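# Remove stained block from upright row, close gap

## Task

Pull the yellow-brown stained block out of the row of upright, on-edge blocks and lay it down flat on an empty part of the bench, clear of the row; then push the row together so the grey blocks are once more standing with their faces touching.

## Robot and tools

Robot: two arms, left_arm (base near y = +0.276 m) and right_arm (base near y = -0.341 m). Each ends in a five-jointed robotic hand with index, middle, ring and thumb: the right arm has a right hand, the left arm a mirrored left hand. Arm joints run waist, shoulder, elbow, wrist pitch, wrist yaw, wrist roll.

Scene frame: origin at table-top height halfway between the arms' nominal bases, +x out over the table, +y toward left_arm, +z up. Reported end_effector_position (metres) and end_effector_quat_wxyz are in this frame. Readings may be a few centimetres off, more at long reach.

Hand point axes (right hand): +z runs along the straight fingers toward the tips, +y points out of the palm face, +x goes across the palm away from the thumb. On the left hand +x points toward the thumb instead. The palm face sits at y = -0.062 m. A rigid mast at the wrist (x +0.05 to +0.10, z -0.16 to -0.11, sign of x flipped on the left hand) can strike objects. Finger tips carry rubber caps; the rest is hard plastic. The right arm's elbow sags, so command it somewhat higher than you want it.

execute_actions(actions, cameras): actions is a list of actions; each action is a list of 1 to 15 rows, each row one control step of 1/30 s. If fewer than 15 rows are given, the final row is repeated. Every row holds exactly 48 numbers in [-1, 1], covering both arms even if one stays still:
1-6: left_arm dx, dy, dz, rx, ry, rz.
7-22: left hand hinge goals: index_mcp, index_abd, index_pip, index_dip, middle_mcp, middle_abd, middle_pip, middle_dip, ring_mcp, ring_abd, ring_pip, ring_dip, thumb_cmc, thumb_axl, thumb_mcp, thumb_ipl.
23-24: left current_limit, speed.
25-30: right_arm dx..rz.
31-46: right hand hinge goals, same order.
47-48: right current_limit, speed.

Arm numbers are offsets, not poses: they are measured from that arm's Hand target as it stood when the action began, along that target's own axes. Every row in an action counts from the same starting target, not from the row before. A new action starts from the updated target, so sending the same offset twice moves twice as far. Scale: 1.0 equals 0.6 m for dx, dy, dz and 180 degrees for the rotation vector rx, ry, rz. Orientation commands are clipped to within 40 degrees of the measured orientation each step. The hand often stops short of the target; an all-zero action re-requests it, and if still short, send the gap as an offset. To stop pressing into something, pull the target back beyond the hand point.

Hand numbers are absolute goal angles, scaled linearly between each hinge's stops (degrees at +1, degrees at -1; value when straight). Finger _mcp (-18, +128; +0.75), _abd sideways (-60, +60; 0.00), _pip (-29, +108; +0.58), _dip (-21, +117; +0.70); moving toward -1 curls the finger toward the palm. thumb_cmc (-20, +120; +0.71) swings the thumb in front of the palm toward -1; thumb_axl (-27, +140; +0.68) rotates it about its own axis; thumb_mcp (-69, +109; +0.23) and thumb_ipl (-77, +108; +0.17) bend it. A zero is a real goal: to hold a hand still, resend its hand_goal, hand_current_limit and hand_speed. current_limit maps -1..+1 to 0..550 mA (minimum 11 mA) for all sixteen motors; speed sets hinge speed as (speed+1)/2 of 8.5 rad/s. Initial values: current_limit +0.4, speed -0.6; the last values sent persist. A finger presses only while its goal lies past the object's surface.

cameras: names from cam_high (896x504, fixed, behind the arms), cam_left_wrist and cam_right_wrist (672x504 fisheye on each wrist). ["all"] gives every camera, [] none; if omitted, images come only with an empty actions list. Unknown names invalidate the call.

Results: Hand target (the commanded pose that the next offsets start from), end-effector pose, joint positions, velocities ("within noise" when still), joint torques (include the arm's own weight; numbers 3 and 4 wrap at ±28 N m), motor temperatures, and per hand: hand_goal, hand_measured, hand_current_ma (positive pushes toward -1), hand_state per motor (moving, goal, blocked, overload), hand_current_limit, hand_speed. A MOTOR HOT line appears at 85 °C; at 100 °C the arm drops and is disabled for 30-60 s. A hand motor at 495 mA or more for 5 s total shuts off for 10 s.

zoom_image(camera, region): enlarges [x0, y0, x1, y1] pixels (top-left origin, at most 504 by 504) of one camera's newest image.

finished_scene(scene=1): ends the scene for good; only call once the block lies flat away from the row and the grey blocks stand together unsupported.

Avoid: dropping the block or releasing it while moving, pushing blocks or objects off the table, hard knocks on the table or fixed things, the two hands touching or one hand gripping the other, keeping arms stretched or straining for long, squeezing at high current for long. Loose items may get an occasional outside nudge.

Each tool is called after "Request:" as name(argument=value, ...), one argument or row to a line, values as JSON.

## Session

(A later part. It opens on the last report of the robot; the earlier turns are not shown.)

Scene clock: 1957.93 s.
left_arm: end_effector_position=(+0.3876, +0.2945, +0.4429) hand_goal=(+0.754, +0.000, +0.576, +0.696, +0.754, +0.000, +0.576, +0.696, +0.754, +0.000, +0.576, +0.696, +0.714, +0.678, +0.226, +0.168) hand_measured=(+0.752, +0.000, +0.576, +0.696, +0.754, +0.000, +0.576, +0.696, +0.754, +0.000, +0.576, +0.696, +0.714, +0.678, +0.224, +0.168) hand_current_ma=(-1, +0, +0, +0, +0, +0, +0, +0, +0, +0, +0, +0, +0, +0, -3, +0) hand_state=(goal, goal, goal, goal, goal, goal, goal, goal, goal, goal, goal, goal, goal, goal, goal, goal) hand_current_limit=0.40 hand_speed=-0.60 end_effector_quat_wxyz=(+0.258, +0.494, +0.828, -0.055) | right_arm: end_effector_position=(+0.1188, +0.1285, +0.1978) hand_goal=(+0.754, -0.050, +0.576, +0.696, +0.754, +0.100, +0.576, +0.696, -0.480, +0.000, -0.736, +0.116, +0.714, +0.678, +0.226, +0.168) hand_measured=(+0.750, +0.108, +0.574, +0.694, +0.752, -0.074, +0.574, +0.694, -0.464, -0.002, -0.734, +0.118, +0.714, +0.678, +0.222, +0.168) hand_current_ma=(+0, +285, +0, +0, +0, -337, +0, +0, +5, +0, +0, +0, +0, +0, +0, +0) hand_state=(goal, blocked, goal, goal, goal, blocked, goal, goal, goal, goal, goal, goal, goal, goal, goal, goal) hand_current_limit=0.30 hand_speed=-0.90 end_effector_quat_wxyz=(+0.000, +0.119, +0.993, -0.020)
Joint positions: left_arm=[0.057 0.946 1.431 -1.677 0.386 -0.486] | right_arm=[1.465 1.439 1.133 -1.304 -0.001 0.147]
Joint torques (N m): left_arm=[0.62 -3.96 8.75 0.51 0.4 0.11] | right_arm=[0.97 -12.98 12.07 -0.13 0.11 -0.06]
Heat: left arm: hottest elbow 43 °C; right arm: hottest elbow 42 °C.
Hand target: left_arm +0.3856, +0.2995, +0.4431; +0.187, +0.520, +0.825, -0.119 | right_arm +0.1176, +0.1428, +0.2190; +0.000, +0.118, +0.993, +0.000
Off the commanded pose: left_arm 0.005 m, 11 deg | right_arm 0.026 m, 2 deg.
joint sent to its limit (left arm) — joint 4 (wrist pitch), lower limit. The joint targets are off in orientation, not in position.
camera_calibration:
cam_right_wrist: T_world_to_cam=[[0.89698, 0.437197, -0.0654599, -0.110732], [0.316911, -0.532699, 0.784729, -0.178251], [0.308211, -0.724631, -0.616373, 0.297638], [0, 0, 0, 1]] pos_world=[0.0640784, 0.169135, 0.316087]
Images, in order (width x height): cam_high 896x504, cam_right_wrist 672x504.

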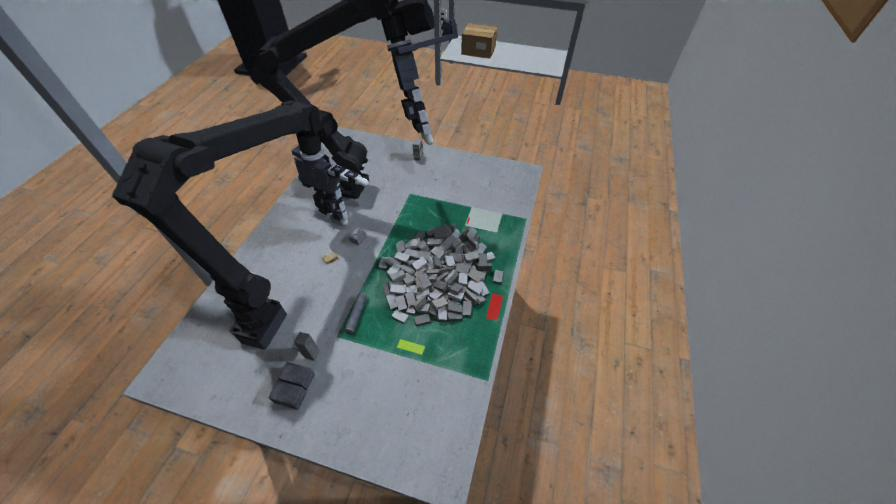

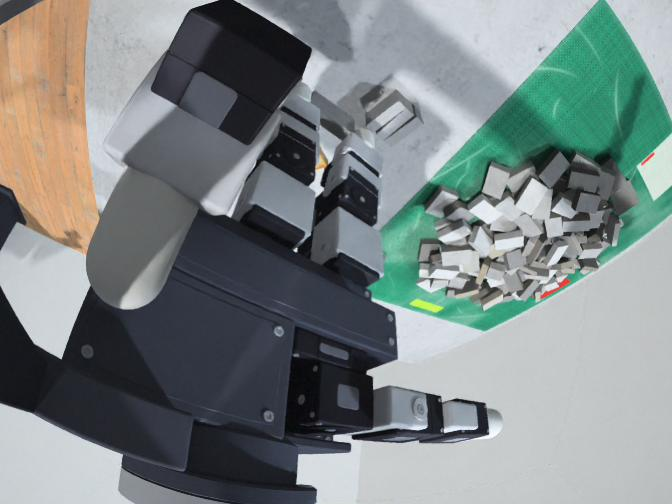

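Request:
execute_actions(
  actions=[
    [[0,0,0,0,0,0,0.754,0,0.576,0.696,0.754,0,0.576,0.696,0.754,0,0.576,0.696,0.714,0.678,0.226,0.168,0.4,-0.6,0.0132,-0.0267,0,0,0,-0.1195,0.754,-0.05,0.576,0.696,0.754,0.1,0.576,0.696,-0.48,0,-0.737,0.116,0.714,0.678,0.226,0.168,0.3,-0.9]],
    [[0,0,0,0,0,0,0.754,0,0.576,0.696,0.754,0,0.576,0.696,0.754,0,0.576,0.696,0.714,0.678,0.226,0.168,0.4,-0.6,0.022,-0.02,0,0,0,-0.1195,0.754,-0.05,0.576,0.696,0.754,0.1,0.576,0.696,-0.48,0,-0.737,0.116,0.714,0.678,0.226,0.168,0.3,-0.9]],
    [[0,0,0,0,0,0,0.754,0,0.576,0.696,0.754,0,0.576,0.696,0.754,0,0.576,0.696,0.714,0.678,0.226,0.168,0.4,-0.6,0.0277,-0.0106,0,0,0,-0.1195,0.754,-0.05,0.576,0.696,0.754,0.1,0.576,0.696,-0.48,0,-0.737,0.116,0.714,0.678,0.226,0.168,0.3,-0.9]],
    [[0,0,0,0,0,0,0.754,0,0.576,0.696,0.754,0,0.576,0.696,0.754,0,0.576,0.696,0.714,0.678,0.226,0.168,0.4,-0.6,0.0297,0.0003,0,0,0,-0.1195,0.754,-0.05,0.576,0.696,0.754,0.1,0.576,0.696,-0.48,0,-0.737,0.116,0.714,0.678,0.226,0.168,0.3,-0.9]],
  ],
  cameras=["cam_right_wrist","cam_high"],
)

Request:
zoom_image(
  camera="cam_high",
  region=[315, 190, 385, 260],
)

Request:
zoom_image(
  camera="cam_right_wrist",
  region=[285, 10, 405, 150],
)

Scene clock: 1977.43 s.
left_arm: end_effector_position=(+0.3876, +0.2945, +0.4429) hand_goal=(+0.754, +0.000, +0.576, +0.696, +0.754, +0.000, +0.576, +0.696, +0.754, +0.000, +0.576, +0.696, +0.714, +0.678, +0.226, +0.168) hand_measured=(+0.752, +0.000, +0.576, +0.696, +0.754, +0.000, +0.576, +0.696, +0.754, +0.000, +0.576, +0.696, +0.714, +0.678, +0.224, +0.168) hand_current_ma=(-1, +0, +0, +0, +0, +0, +0, +0, +0, +0, +0, +0, +0, +0, -3, +0) hand_state=(goal, goal, goal, goal, goal, goal, goal, goal, goal, goal, goal, goal, goal, goal, goal, goal) hand_current_limit=0.40 hand_speed=-0.60 end_effector_quat_wxyz=(+0.258, +0.494, +0.828, -0.055) | right_arm: end_effector_position=(+0.0639, +0.0736, +0.2100) hand_goal=(+0.754, -0.050, +0.576, +0.696, +0.754, +0.100, +0.576, +0.696, -0.480, +0.000, -0.736, +0.116, +0.714, +0.678, +0.226, +0.168) hand_measured=(+0.750, +0.108, +0.574, +0.694, +0.752, -0.074, +0.574, +0.694, -0.464, -0.002, -0.734, +0.118, +0.714, +0.678, +0.222, +0.168) hand_current_ma=(+0, +285, +0, +0, +0, -337, +0, +0, +5, +0, +0, +0, +0, +0, +0, +0) hand_state=(goal, blocked, goal, goal, goal, blocked, goal, goal, goal, goal, goal, goal, goal, goal, goal, goal) hand_current_limit=0.30 hand_speed=-0.90 end_effector_quat_wxyz=(-0.006, -0.591, +0.807, -0.007)
Joint positions: left_arm=[0.057 0.946 1.431 -1.677 0.386 -0.486] | right_arm=[1.299 1.383 1.102 -1.309 0.003 -1.523]
Joint torques (N m): left_arm=[0.21 -4.25 8.65 0.44 0.42 0.15] | right_arm=[-0.67 -9.82 12.1 0.21 -0.27 -0.18]
Heat: left arm: hottest elbow 43 °C; right arm: hottest elbow 44 °C.
Hand target: left_arm +0.3856, +0.2995, +0.4431; +0.187, +0.520, +0.825, -0.119 | right_arm +0.0719, +0.0881, +0.2191; +0.000, -0.591, +0.806, +0.000
Off the commanded pose: left_arm 0.005 m, 11 deg | right_arm 0.019 m, 1 deg.
joint sent to its limit (left arm) — joint 4 (wrist pitch), lower limit. The joint targets are off in orientation, not in position.
camera_calibration:
cam_right_wrist: T_world_to_cam=[[-0.378398, 0.923635, -0.0609418, 0.00803948], [0.584157, 0.289354, 0.75831, -0.271586], [0.718035, 0.251344, -0.649039, 0.19117], [0, 0, 0, 1]] pos_world=[0.0244239, 0.0231093, 0.330513]
Images, in order (width x height): cam_high 896x504, cam_right_wrist 672x504.

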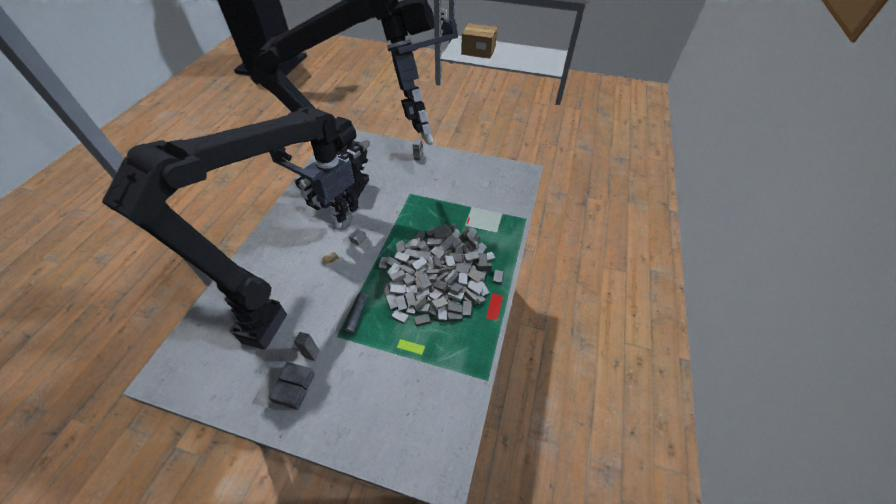

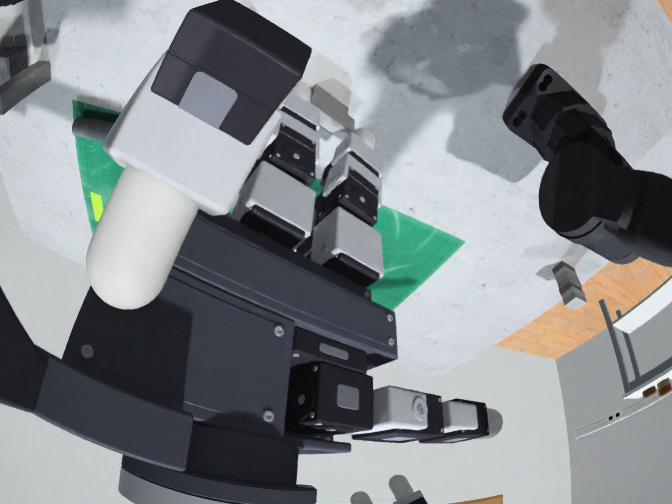

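Scaled by 7.200 from the camera's 896x504 image, which has a finer 1280x720 frame.

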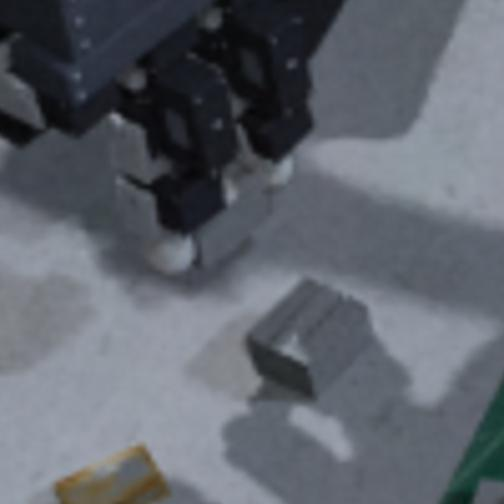

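Scaled by 3.600 from the camera's 672x504 image, which has a finer 960x720 frame.

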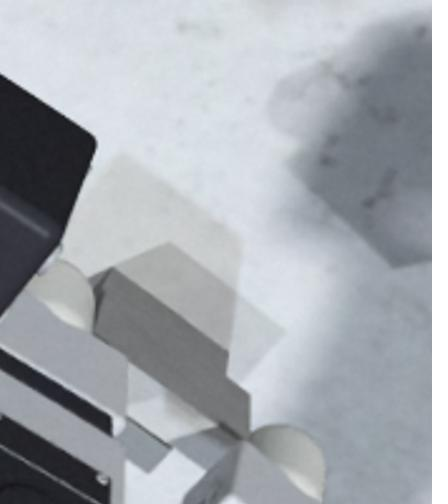

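Request:
execute_actions(
  actions=[
    [[0,0,0,0,0,0,0.754,0,0.576,0.696,0.754,0,0.576,0.696,0.754,0,0.576,0.696,0.714,0.678,0.226,0.168,0.4,-0.6,0.0252,-0.0142,0.06,0,0,0,0.754,-0.05,0.576,0.696,0.754,0.1,0.576,0.696,-0.48,0,-0.737,0.116,0.714,0.678,0.226,0.168,0.3,-0.9]],
  ],
  cameras=["cam_right_wrist","cam_high"],
)

Request:
zoom_image(
  camera="cam_high",
  region=[325, 200, 385, 260],
)

Request:
zoom_image(
  camera="cam_right_wrist",
  region=[285, 30, 405, 170],
)

Scene clock: 1985.90 s.
left_arm: end_effector_position=(+0.3876, +0.2945, +0.4429) hand_goal=(+0.754, +0.000, +0.576, +0.696, +0.754, +0.000, +0.576, +0.696, +0.754, +0.000, +0.576, +0.696, +0.714, +0.678, +0.226, +0.168) hand_measured=(+0.752, +0.000, +0.576, +0.696, +0.754, +0.000, +0.576, +0.696, +0.754, +0.000, +0.576, +0.696, +0.714, +0.678, +0.224, +0.168) hand_current_ma=(-1, +0, +0, +0, +0, +0, +0, +0, +0, +0, +0, +0, +0, +0, -3, +0) hand_state=(goal, goal, goal, goal, goal, goal, goal, goal, goal, goal, goal, goal, goal, goal, goal, goal) hand_current_limit=0.40 hand_speed=-0.60 end_effector_quat_wxyz=(+0.258, +0.494, +0.828, -0.055) | right_arm: end_effector_position=(+0.0716, +0.0714, +0.1901) hand_goal=(+0.754, -0.050, +0.576, +0.696, +0.754, +0.100, +0.576, +0.696, -0.480, +0.000, -0.736, +0.116, +0.714, +0.678, +0.226, +0.168) hand_measured=(+0.750, +0.108, +0.574, +0.694, +0.752, -0.074, +0.574, +0.694, -0.464, -0.002, -0.734, +0.118, +0.714, +0.678, +0.222, +0.168) hand_current_ma=(+0, +285, +0, +0, +0, -337, +0, +0, +5, +0, +0, +0, +0, +0, +0, +0) hand_state=(goal, blocked, goal, goal, goal, blocked, goal, goal, goal, goal, goal, goal, goal, goal, goal, goal) hand_current_limit=0.30 hand_speed=-0.90 end_effector_quat_wxyz=(+0.004, -0.592, +0.806, +0.002)
Joint positions: left_arm=[0.057 0.946 1.431 -1.677 0.386 -0.486] | right_arm=[1.277 1.383 1.045 -1.225 0.002 -1.547]
Joint torques (N m): left_arm=[0.32 -4.54 8.7 0.64 0.44 0.16] | right_arm=[-0.67 -10.34 7.83 0.77 -0.27 -0.19]
Heat: left arm: hottest elbow 43 °C; right arm: hottest elbow 45 °C.
Hand target: left_arm +0.3856, +0.2995, +0.4431; +0.187, +0.520, +0.825, -0.119 | right_arm +0.0756, +0.0710, +0.1831; +0.000, -0.591, +0.806, +0.000
Off the commanded pose: left_arm 0.005 m, 11 deg | right_arm 0.008 m, 1 deg.
joint sent to its limit (left arm) — joint 4 (wrist pitch), lower limit. The joint targets are off in orientation, not in position.
camera_calibration:
cam_right_wrist: T_world_to_cam=[[-0.379503, 0.924374, -0.0388487, 0.00758782], [0.579143, 0.270094, 0.769183, -0.260724], [0.721506, 0.269409, -0.637846, 0.169574], [0, 0, 0, 1]] pos_world=[0.0315273, 0.0177214, 0.309002]
Images, in order (width x height): cam_high 896x504, cam_right_wrist 672x504.

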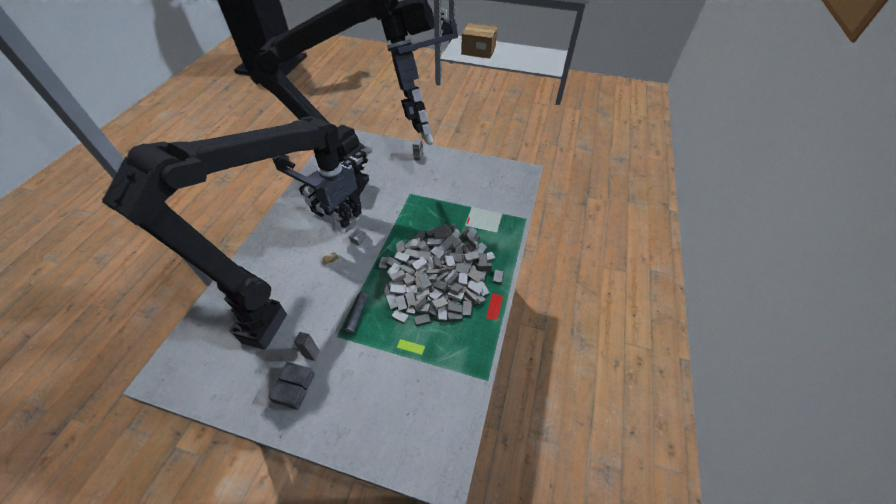

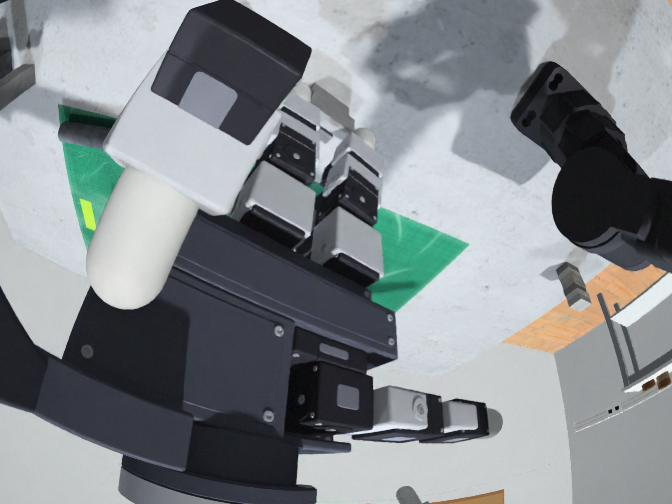

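Scaled by 8.400 from the camera's 896x504 image, which has a finer 1280x720 frame.

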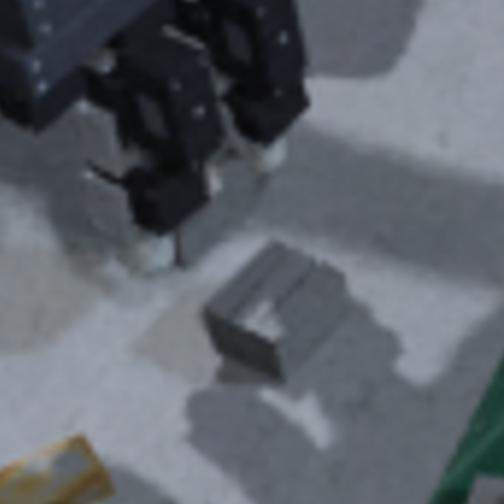

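Scaled by 3.600 from the camera's 672x504 image, which has a finer 960x720 frame.

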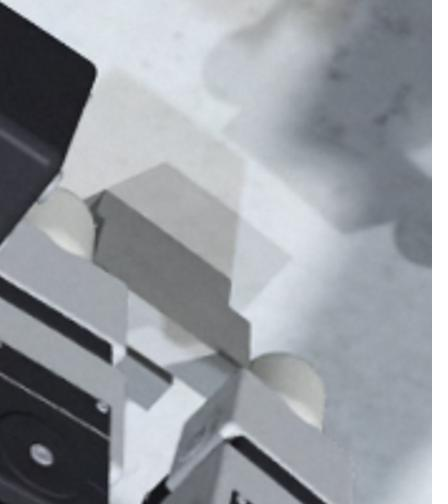

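Request:
execute_actions(
  actions=[
    [[0,0,0,0,0,0,0.754,0,0.576,0.696,0.754,0,0.576,0.696,0.754,0,0.576,0.696,0.714,0.678,0.226,0.168,0.4,-0.6,-0.0037,-0.0006,0.0583,0,0,0,0.754,-0.05,0.576,0.696,0.754,0.1,0.576,0.696,-0.48,0,-0.737,0.116,0.714,0.678,0.226,0.168,0.3,-0.9]],
  ],
  cameras=["cam_right_wrist","cam_high"],
)

Request:
zoom_image(
  camera="cam_high",
  region=[325, 200, 385, 260],
)

Request:
zoom_image(
  camera="cam_right_wrist",
  region=[285, 50, 405, 190],
)

Scene clock: 1998.73 s.
left_arm: end_effector_position=(+0.3876, +0.2945, +0.4429) hand_goal=(+0.754, +0.000, +0.576, +0.696, +0.754, +0.000, +0.576, +0.696, +0.754, +0.000, +0.576, +0.696, +0.714, +0.678, +0.226, +0.168) hand_measured=(+0.752, +0.000, +0.576, +0.696, +0.754, +0.000, +0.576, +0.696, +0.754, +0.000, +0.576, +0.696, +0.714, +0.678, +0.224, +0.168) hand_current_ma=(-1, +0, +0, +0, +0, +0, +0, +0, +0, +0, +0, +0, +0, +0, -3, +0) hand_state=(goal, goal, goal, goal, goal, goal, goal, goal, goal, goal, goal, goal, goal, goal, goal, goal) hand_current_limit=0.40 hand_speed=-0.60 end_effector_quat_wxyz=(+0.258, +0.494, +0.828, -0.055) | right_arm: end_effector_position=(+0.0721, +0.0733, +0.1557) hand_goal=(+0.754, -0.050, +0.576, +0.696, +0.754, +0.100, +0.576, +0.696, -0.480, +0.000, -0.736, +0.116, +0.714, +0.678, +0.226, +0.168) hand_measured=(+0.750, +0.108, +0.574, +0.694, +0.752, -0.074, +0.574, +0.694, -0.464, -0.002, -0.734, +0.118, +0.714, +0.678, +0.222, +0.168) hand_current_ma=(+0, +285, +0, +0, +0, -337, +0, +0, +5, +0, +0, +0, +0, +0, +0, +0) hand_state=(goal, blocked, goal, goal, goal, blocked, goal, goal, goal, goal, goal, goal, goal, goal, goal, goal) hand_current_limit=0.30 hand_speed=-0.90 end_effector_quat_wxyz=(+0.004, -0.592, +0.806, +0.002)
Joint positions: left_arm=[0.057 0.946 1.431 -1.677 0.386 -0.486] | right_arm=[1.277 1.423 0.989 -1.127 0.002 -1.548]
Joint torques (N m): left_arm=[1.03 -4.19 8.69 0.49 0.41 0.13] | right_arm=[-0.62 -10.29 7.69 0.76 -0.27 -0.2]
Heat: left arm: hottest elbow 43 °C; right arm: hottest elbow 44 °C.
Hand target: left_arm +0.3856, +0.2995, +0.4431; +0.187, +0.520, +0.825, -0.119 | right_arm +0.0766, +0.0731, +0.1482; +0.000, -0.591, +0.806, +0.000
Off the commanded pose: left_arm 0.005 m, 11 deg | right_arm 0.009 m, 1 deg.
joint sent to its limit (left arm) — joint 4 (wrist pitch), lower limit. The joint targets are off in orientation, not in position.
camera_calibration:
cam_right_wrist: T_world_to_cam=[[-0.380935, 0.923821, -0.0380011, 0.00473224], [0.578475, 0.270192, 0.769651, -0.23518], [0.721287, 0.271204, -0.637333, 0.146572], [0, 0, 0, 1]] pos_world=[0.0321279, 0.019421, 0.274602]
Images, in order (width x height): cam_high 896x504, cam_right_wrist 672x504.

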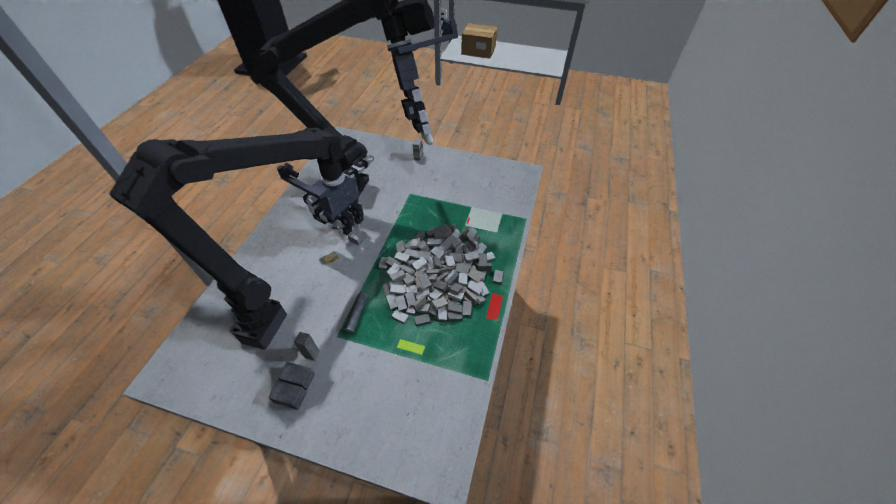

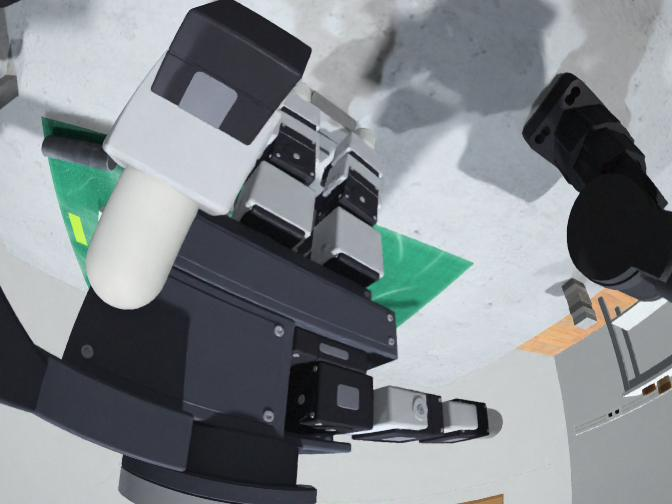

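Scaled by 8.400 from the camera's 896x504 image, which has a finer 1280x720 frame.

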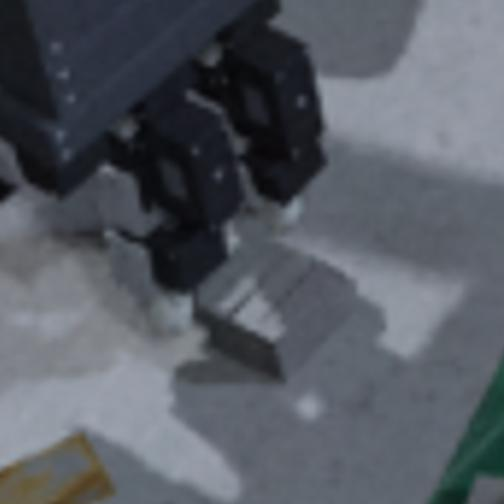

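Scaled by 3.600 from the camera's 672x504 image, which has a finer 960x720 frame.

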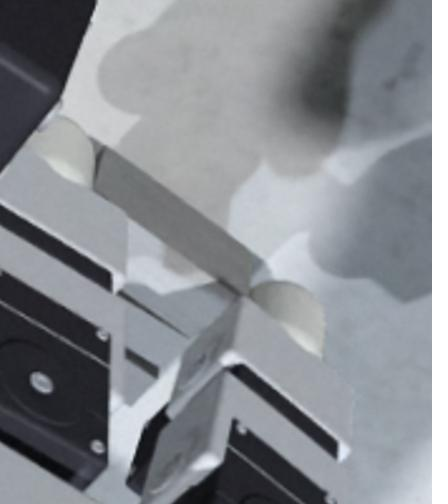

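Request:
execute_actions(
  actions=[
    [[0,0,0,0,0,0,0.754,0,0.576,0.696,0.754,0,0.576,0.696,0.754,0,0.576,0.696,0.714,0.678,0.226,0.168,0.4,-0.6,0,0,0.02,0,0,0,0.754,-0.05,0.576,0.696,0.754,0.1,0.576,0.696,-0.48,0,-0.737,0.116,0.714,0.678,0.226,0.168,0.3,-0.9]],
  ],
  cameras=["cam_right_wrist","cam_high"],
)

Request:
zoom_image(
  camera="cam_high",
  region=[325, 200, 385, 260],
)

Request:
zoom_image(
  camera="cam_right_wrist",
  region=[285, 50, 405, 190],
)

Scene clock: 2005.47 s.
left_arm: end_effector_position=(+0.3876, +0.2945, +0.4429) hand_goal=(+0.754, +0.000, +0.576, +0.696, +0.754, +0.000, +0.576, +0.696, +0.754, +0.000, +0.576, +0.696, +0.714, +0.678, +0.226, +0.168) hand_measured=(+0.752, +0.000, +0.576, +0.696, +0.754, +0.000, +0.576, +0.696, +0.754, +0.000, +0.576, +0.696, +0.714, +0.678, +0.224, +0.168) hand_current_ma=(-1, +0, +0, +0, +0, +0, +0, +0, +0, +0, +0, +0, +0, +0, -3, +0) hand_state=(goal, goal, goal, goal, goal, goal, goal, goal, goal, goal, goal, goal, goal, goal, goal, goal) hand_current_limit=0.40 hand_speed=-0.60 end_effector_quat_wxyz=(+0.258, +0.494, +0.828, -0.055) | right_arm: end_effector_position=(+0.0726, +0.0751, +0.1470) hand_goal=(+0.754, -0.050, +0.576, +0.696, +0.754, +0.100, +0.576, +0.696, -0.480, +0.000, -0.736, +0.116, +0.714, +0.678, +0.226, +0.168) hand_measured=(+0.750, +0.108, +0.574, +0.694, +0.752, -0.074, +0.574, +0.694, -0.464, -0.002, -0.734, +0.118, +0.714, +0.678, +0.222, +0.168) hand_current_ma=(+0, +285, +0, +0, +0, -337, +0, +0, +5, +0, +0, +0, +0, +0, +0, +0) hand_state=(goal, blocked, goal, goal, goal, blocked, goal, goal, goal, goal, goal, goal, goal, goal, goal, goal) hand_current_limit=0.30 hand_speed=-0.90 end_effector_quat_wxyz=(+0.008, -0.592, +0.806, +0.005)
Joint positions: left_arm=[0.057 0.946 1.431 -1.677 0.386 -0.486] | right_arm=[1.277 1.434 0.974 -1.092 0.002 -1.549]
Joint torques (N m): left_arm=[0.97 -4.25 8.66 0.4 0.4 0.13] | right_arm=[-0.62 -10.11 7.25 0.83 -0.26 -0.19]
Heat: left arm: hottest elbow 43 °C; right arm: hottest elbow 44 °C.
Hand target: left_arm +0.3856, +0.2995, +0.4431; +0.187, +0.520, +0.825, -0.119 | right_arm +0.0766, +0.0730, +0.1361; +0.000, -0.591, +0.806, +0.000
Off the commanded pose: left_arm 0.005 m, 11 deg | right_arm 0.012 m, 1 deg.
joint sent to its limit (left arm) — joint 4 (wrist pitch), lower limit. The joint targets are off in orientation, not in position.
camera_calibration:
cam_right_wrist: T_world_to_cam=[[-0.381275, 0.923945, -0.0308846, 0.00183305], [0.576804, 0.263866, 0.773092, -0.229084], [0.722444, 0.276947, -0.633542, 0.13912], [0, 0, 0, 1]] pos_world=[0.032329, 0.020225, 0.265298]
Images, in order (width x height): cam_high 896x504, cam_right_wrist 672x504.

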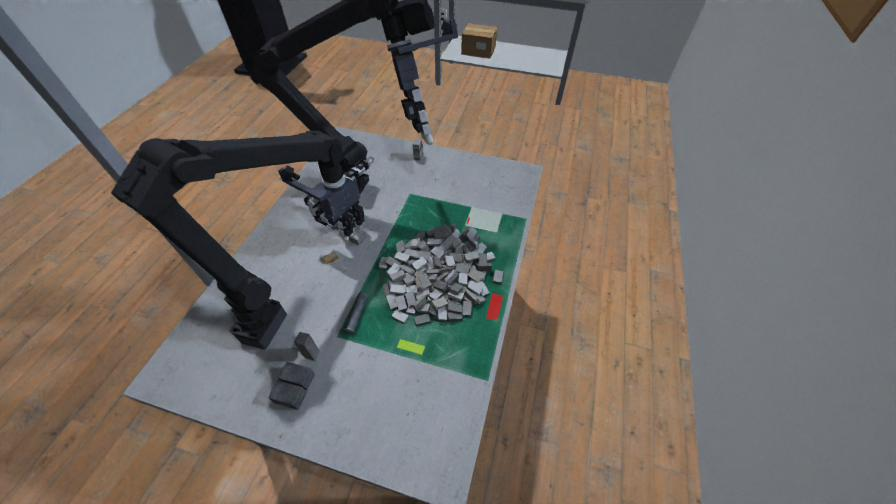

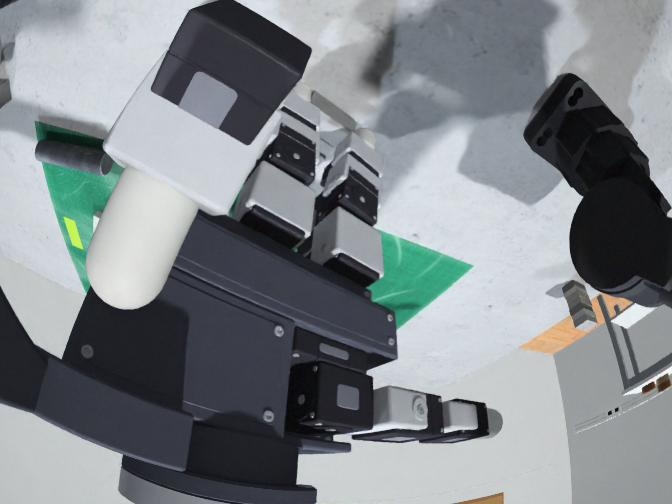

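Scaled by 8.400 from the camera's 896x504 image, which has a finer 1280x720 frame.

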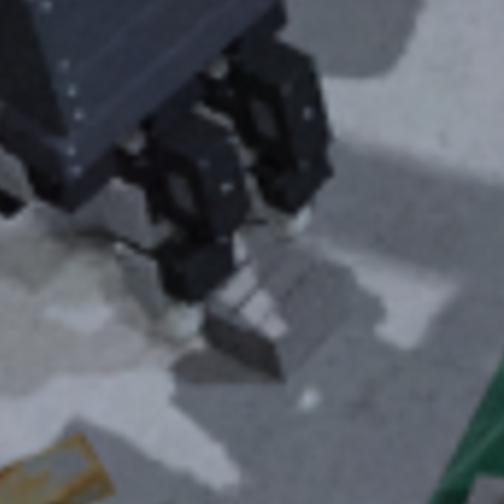

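Scaled by 3.600 from the camera's 672x504 image, which has a finer 960x720 frame.

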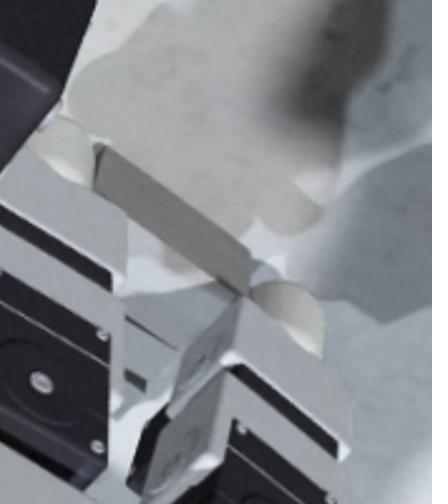

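Request:
execute_actions(
  actions=[
    [[0,0,0,0,0,0,0.754,0,0.576,0.696,0.754,0,0.576,0.696,0.754,0,0.576,0.696,0.714,0.678,0.226,0.168,0.4,-0.6,0,0,0.0085,0,0,0,0.754,-0.05,0.576,0.696,0.754,0.1,0.576,0.696,-0.48,0,-0.737,0.116,0.714,0.678,0.226,0.168,0.3,-0.9]],
  ],
  cameras=["cam_right_wrist"],
)

Request:
zoom_image(
  camera="cam_right_wrist",
  region=[285, 70, 385, 170],
)

Scene clock: 2010.10 s.
left_arm: end_effector_position=(+0.3876, +0.2945, +0.4429) hand_goal=(+0.754, +0.000, +0.576, +0.696, +0.754, +0.000, +0.576, +0.696, +0.754, +0.000, +0.576, +0.696, +0.714, +0.678, +0.226, +0.168) hand_measured=(+0.752, +0.000, +0.576, +0.696, +0.754, +0.000, +0.576, +0.696, +0.754, +0.000, +0.576, +0.696, +0.714, +0.678, +0.224, +0.168) hand_current_ma=(-1, +0, +0, +0, +0, +0, +0, +0, +0, +0, +0, +0, +0, +0, -3, +0) hand_state=(goal, goal, goal, goal, goal, goal, goal, goal, goal, goal, goal, goal, goal, goal, goal, goal) hand_current_limit=0.40 hand_speed=-0.60 end_effector_quat_wxyz=(+0.258, +0.494, +0.828, -0.055) | right_arm: end_effector_position=(+0.0724, +0.0754, +0.1433) hand_goal=(+0.754, -0.050, +0.576, +0.696, +0.754, +0.100, +0.576, +0.696, -0.480, +0.000, -0.736, +0.116, +0.714, +0.678, +0.226, +0.168) hand_measured=(+0.750, +0.108, +0.574, +0.694, +0.752, -0.074, +0.574, +0.694, -0.464, -0.002, -0.734, +0.118, +0.714, +0.678, +0.222, +0.168) hand_current_ma=(+0, +285, +0, +0, +0, -337, +0, +0, +5, +0, +0, +0, +0, +0, +0, +0) hand_state=(goal, blocked, goal, goal, goal, blocked, goal, goal, goal, goal, goal, goal, goal, goal, goal, goal) hand_current_limit=0.30 hand_speed=-0.90 end_effector_quat_wxyz=(+0.008, -0.592, +0.806, +0.006)
Joint positions: left_arm=[0.057 0.946 1.431 -1.677 0.386 -0.486] | right_arm=[1.277 1.438 0.967 -1.08 0 -1.549]
Joint torques (N m): left_arm=[0.91 -4.25 8.75 0.59 0.42 0.15] | right_arm=[-0.62 -9.76 7.1 0.87 -0.19 -0.18]
Heat: left arm: hottest elbow 43 °C; right arm: hottest elbow 43 °C.
Hand target: left_arm +0.3856, +0.2995, +0.4431; +0.187, +0.520, +0.825, -0.119 | right_arm +0.0766, +0.0730, +0.1310; +0.000, -0.591, +0.806, +0.000
Off the commanded pose: left_arm 0.005 m, 11 deg | right_arm 0.013 m, 1 deg.
joint sent to its limit (left arm) — joint 4 (wrist pitch), lower limit. The joint targets are off in orientation, not in position.
camera_calibration:
cam_right_wrist: T_world_to_cam=[[-0.38164, 0.923866, -0.028674, 0.00111482], [0.577522, 0.26256, 0.773001, -0.226139], [0.721678, 0.278448, -0.633757, 0.136899], [0, 0, 0, 1]] pos_world=[0.0322286, 0.0202258, 0.261598]
Images, in order (width x height): cam_right_wrist 672x504.

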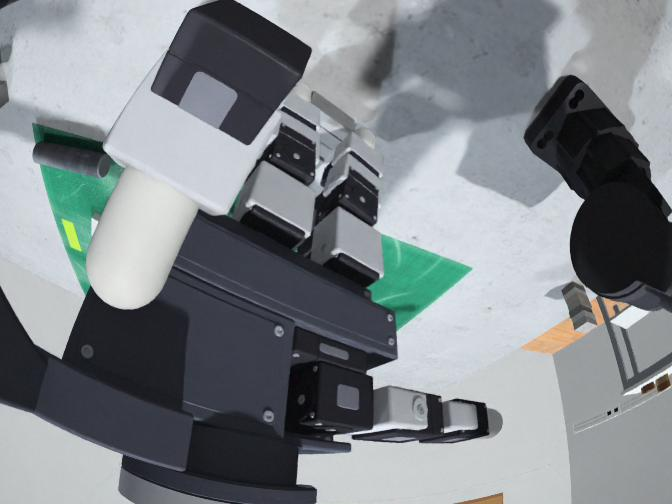

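Scaled by 5.040 from the camera's 672x504 image, which has a finer 960x720 frame.

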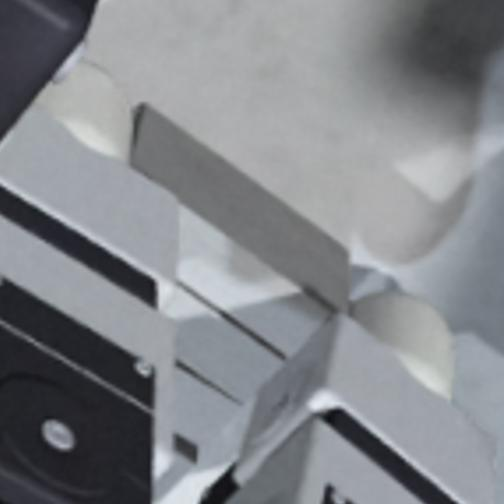

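Request:
execute_actions(
  actions=[
    [[0,0,0,0,0,0,0.754,0,0.576,0.696,0.754,0,0.576,0.696,0.754,0,0.576,0.696,0.714,0.678,0.226,0.168,0.4,-0.6,0,0,0,0,0,0,0.754,0.11,0.576,0.696,0.754,-0.074,0.576,0.696,-0.48,0,-0.737,0.116,0.714,0.678,0.226,0.168,0.3,-0.93]],
    [[0,0,0,0,0,0,0.754,0,0.576,0.696,0.754,0,0.576,0.696,0.754,0,0.576,0.696,0.714,0.678,0.226,0.168,0.4,-0.6,0,0,0,0,0,0,0.754,0.25,0.576,0.696,0.754,-0.22,0.576,0.696,-0.48,0,-0.737,0.116,0.714,0.678,0.226,0.168,0.3,-0.93]],
  ],
  cameras=["cam_right_wrist","cam_high"],
)

Request:
zoom_image(
  camera="cam_right_wrist",
  region=[285, 70, 385, 170],
)

Request:
zoom_image(
  camera="cam_high",
  region=[325, 200, 385, 260],
)

Scene clock: 2017.73 s.
left_arm: end_effector_position=(+0.3876, +0.2945, +0.4429) hand_goal=(+0.754, +0.000, +0.576, +0.696, +0.754, +0.000, +0.576, +0.696, +0.754, +0.000, +0.576, +0.696, +0.714, +0.678, +0.226, +0.168) hand_measured=(+0.752, +0.000, +0.576, +0.696, +0.754, +0.000, +0.576, +0.696, +0.754, +0.000, +0.576, +0.696, +0.714, +0.678, +0.224, +0.168) hand_current_ma=(-1, +0, +0, +0, +0, +0, +0, +0, +0, +0, +0, +0, +0, +0, -3, +0) hand_state=(goal, goal, goal, goal, goal, goal, goal, goal, goal, goal, goal, goal, goal, goal, goal, goal) hand_current_limit=0.40 hand_speed=-0.60 end_effector_quat_wxyz=(+0.258, +0.494, +0.828, -0.055) | right_arm: end_effector_position=(+0.0725, +0.0759, +0.1434) hand_goal=(+0.754, +0.250, +0.576, +0.696, +0.754, -0.220, +0.576, +0.696, -0.480, +0.000, -0.736, +0.116, +0.714, +0.678, +0.226, +0.168) hand_measured=(+0.750, +0.244, +0.574, +0.694, +0.752, -0.214, +0.574, +0.694, -0.464, -0.002, -0.734, +0.118, +0.714, +0.678, +0.222, +0.168) hand_current_ma=(+0, +0, +0, +0, +0, +1, +0, +0, +5, +0, +0, +0, +0, +0, +0, +0) hand_state=(goal, goal, goal, goal, goal, goal, goal, goal, goal, goal, goal, goal, goal, goal, goal, goal) hand_current_limit=0.30 hand_speed=-0.93 end_effector_quat_wxyz=(+0.009, -0.593, +0.805, +0.007)
Joint positions: left_arm=[0.057 0.946 1.431 -1.677 0.386 -0.486] | right_arm=[1.277 1.438 0.967 -1.077 0 -1.549]
Joint torques (N m): left_arm=[0.73 -4.66 8.7 0.44 0.4 0.15] | right_arm=[-0.56 -9.88 7.12 0.83 -0.19 -0.18]
Heat: left arm: hottest elbow 43 °C; right arm: hottest elbow 42 °C.
Hand target: left_arm +0.3856, +0.2995, +0.4431; +0.187, +0.520, +0.825, -0.119 | right_arm +0.0766, +0.0730, +0.1310; +0.000, -0.591, +0.806, +0.000
Off the commanded pose: left_arm 0.005 m, 11 deg | right_arm 0.013 m, 1 deg.
joint sent to its limit (left arm) — joint 4 (wrist pitch), lower limit. The joint targets are off in orientation, not in position.
camera_calibration:
cam_right_wrist: T_world_to_cam=[[-0.382028, 0.923759, -0.0269261, 0.000430029], [0.576877, 0.261132, 0.773965, -0.2264], [0.721988, 0.280143, -0.632655, 0.136346], [0, 0, 0, 1]] pos_world=[0.032329, 0.0205266, 0.261497]
Images, in order (width x height): cam_high 896x504, cam_right_wrist 672x504.

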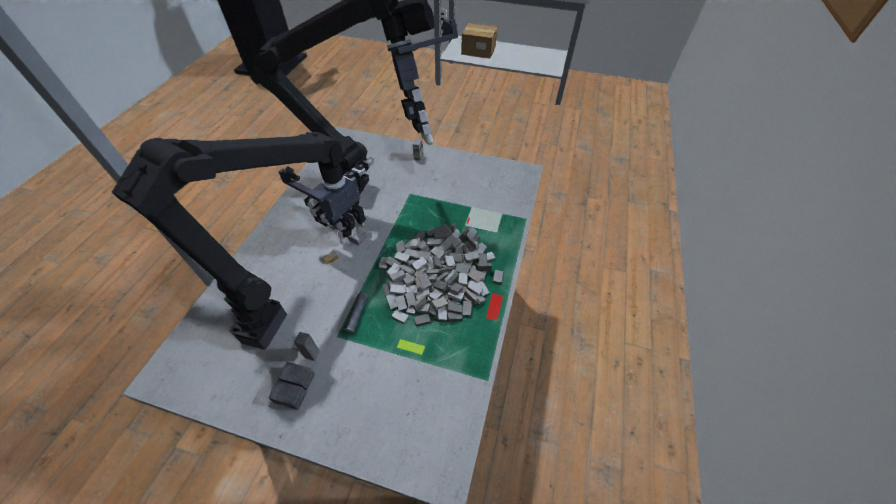

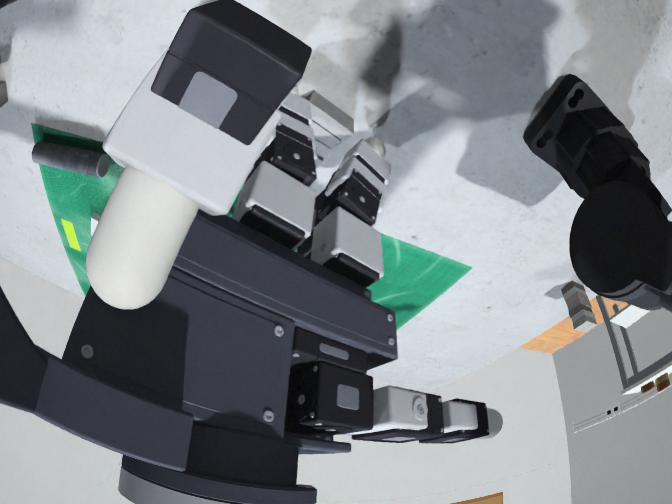

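Scaled by 5.040 from the camera's 672x504 image, which has a finer 960x720 frame.

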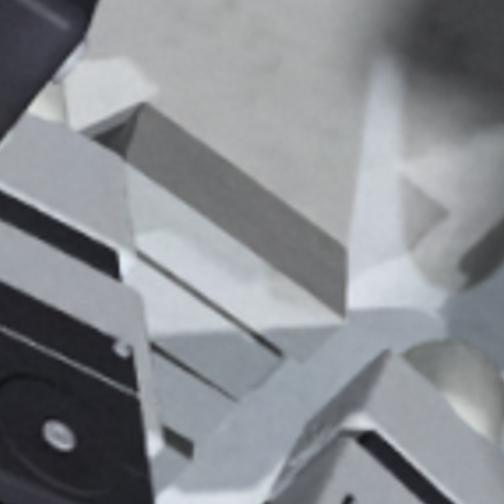

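Scaled by 8.400 from the camera's 896x504 image, which has a finer 1280x720 frame.

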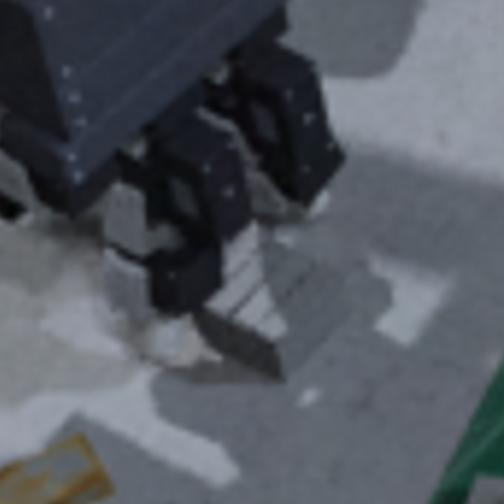

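Request:
execute_actions(
  actions=[
    [[0,0,0,0,0,0,0.754,0,0.576,0.696,0.754,0,0.576,0.696,0.754,0,0.576,0.696,0.714,0.678,0.226,0.168,0.4,-0.6,-0.0255,0.008,-0.05,0,0,0,0.754,0.25,0.576,0.696,0.754,-0.22,0.576,0.696,-0.48,0,-0.737,0.116,0.714,0.678,0.226,0.168,0.4,-0.9]],
    [[0,0,0,0,0,0,0.754,0,0.576,0.696,0.754,0,0.576,0.696,0.754,0,0.576,0.696,0.714,0.678,0.226,0.168,0.4,-0.6,0,0,-0.1,0,0,0,0.754,0.25,0.576,0.696,0.754,-0.22,0.576,0.696,-0.48,0,-0.737,0.116,0.714,0.678,0.226,0.168,0.4,-0.9]],
  ],
  cameras=["cam_right_wrist","cam_high"],
)

Request:
zoom_image(
  camera="cam_right_wrist",
  region=[285, 30, 405, 150],
)

Request:
zoom_image(
  camera="cam_high",
  region=[325, 200, 385, 260],
)

Scene clock: 2024.07 s.
left_arm: end_effector_position=(+0.3876, +0.2945, +0.4429) hand_goal=(+0.754, +0.000, +0.576, +0.696, +0.754, +0.000, +0.576, +0.696, +0.754, +0.000, +0.576, +0.696, +0.714, +0.678, +0.226, +0.168) hand_measured=(+0.752, +0.000, +0.576, +0.696, +0.754, +0.000, +0.576, +0.696, +0.754, +0.000, +0.576, +0.696, +0.714, +0.678, +0.224, +0.168) hand_current_ma=(-1, +0, +0, +0, +0, +0, +0, +0, +0, +0, +0, +0, +0, +0, -3, +0) hand_state=(goal, goal, goal, goal, goal, goal, goal, goal, goal, goal, goal, goal, goal, goal, goal, goal) hand_current_limit=0.40 hand_speed=-0.60 end_effector_quat_wxyz=(+0.258, +0.494, +0.828, -0.055) | right_arm: end_effector_position=(+0.0727, +0.0769, +0.2056) hand_goal=(+0.754, +0.250, +0.576, +0.696, +0.754, -0.220, +0.576, +0.696, -0.480, +0.000, -0.736, +0.116, +0.714, +0.678, +0.226, +0.168) hand_measured=(+0.750, +0.246, +0.574, +0.694, +0.752, -0.214, +0.574, +0.694, -0.464, -0.002, -0.734, +0.118, +0.714, +0.678, +0.222, +0.168) hand_current_ma=(+0, +0, +0, +0, +0, +0, +0, +0, +5, +0, +0, +0, +0, +0, +0, +0) hand_state=(goal, goal, goal, goal, goal, goal, goal, goal, goal, goal, goal, goal, goal, goal, goal, goal) hand_current_limit=0.40 hand_speed=-0.90 end_effector_quat_wxyz=(-0.012, -0.593, +0.805, -0.009)
Joint positions: left_arm=[0.057 0.946 1.431 -1.677 0.386 -0.486] | right_arm=[1.277 1.409 1.116 -1.309 0 -1.549]
Joint torques (N m): left_arm=[0.56 -4.25 8.75 0.58 0.39 0.16] | right_arm=[0.44 -12.28 11.81 -0.12 -0.18 -0.08]
Heat: left arm: hottest elbow 43 °C; right arm: hottest elbow 42 °C.
Hand target: left_arm +0.3856, +0.2995, +0.4431; +0.187, +0.520, +0.825, -0.119 | right_arm +0.0766, +0.0890, +0.2210; +0.000, -0.591, +0.806, +0.000
Off the commanded pose: left_arm 0.005 m, 11 deg | right_arm 0.020 m, 2 deg.
joint sent to its limit (left arm) — joint 4 (wrist pitch), lower limit. The joint targets are off in orientation, not in position.
camera_calibration:
cam_right_wrist: T_world_to_cam=[[-0.382648, 0.921384, -0.0680672, 0.00996065], [0.588355, 0.299819, 0.750964, -0.274049], [0.712334, 0.247307, -0.656826, 0.183521], [0, 0, 0, 1]] pos_world=[0.0343216, 0.0276017, 0.32702]
Images, in order (width x height): cam_high 896x504, cam_right_wrist 672x504.

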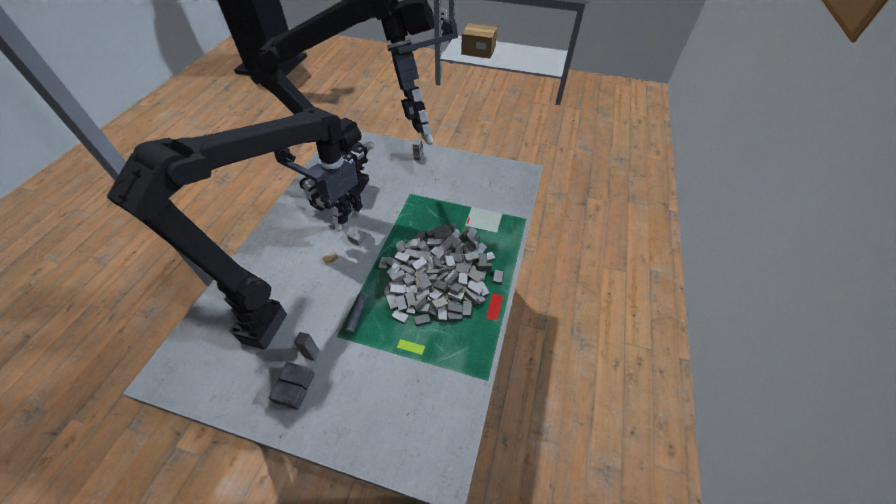

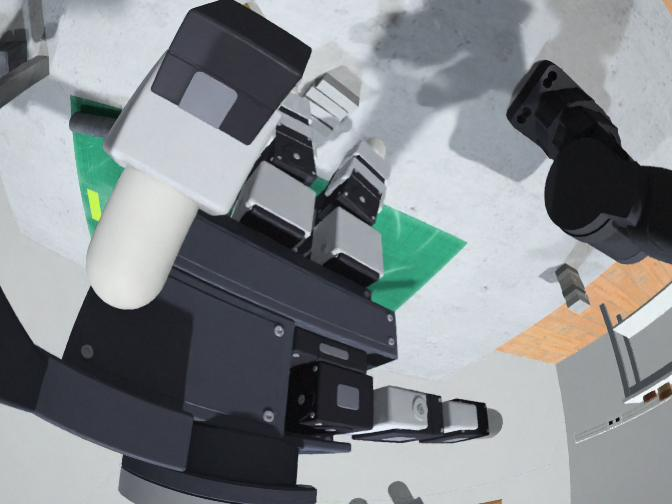

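Scaled by 4.200 from the camera's 672x504 image, which has a finer 960x720 frame.

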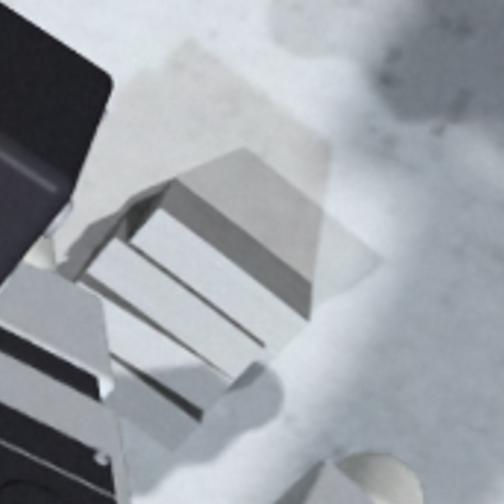

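Scaled by 8.400 from the camera's 896x504 image, which has a finer 1280x720 frame.

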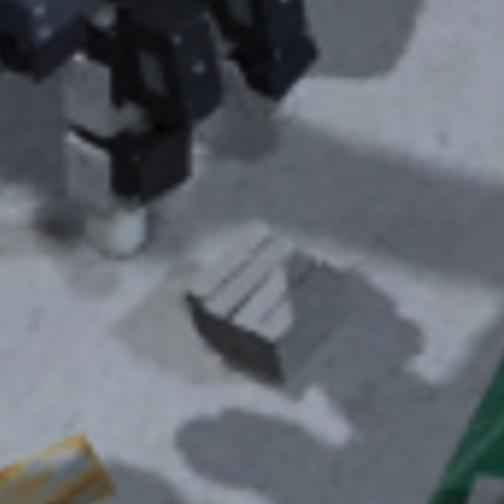

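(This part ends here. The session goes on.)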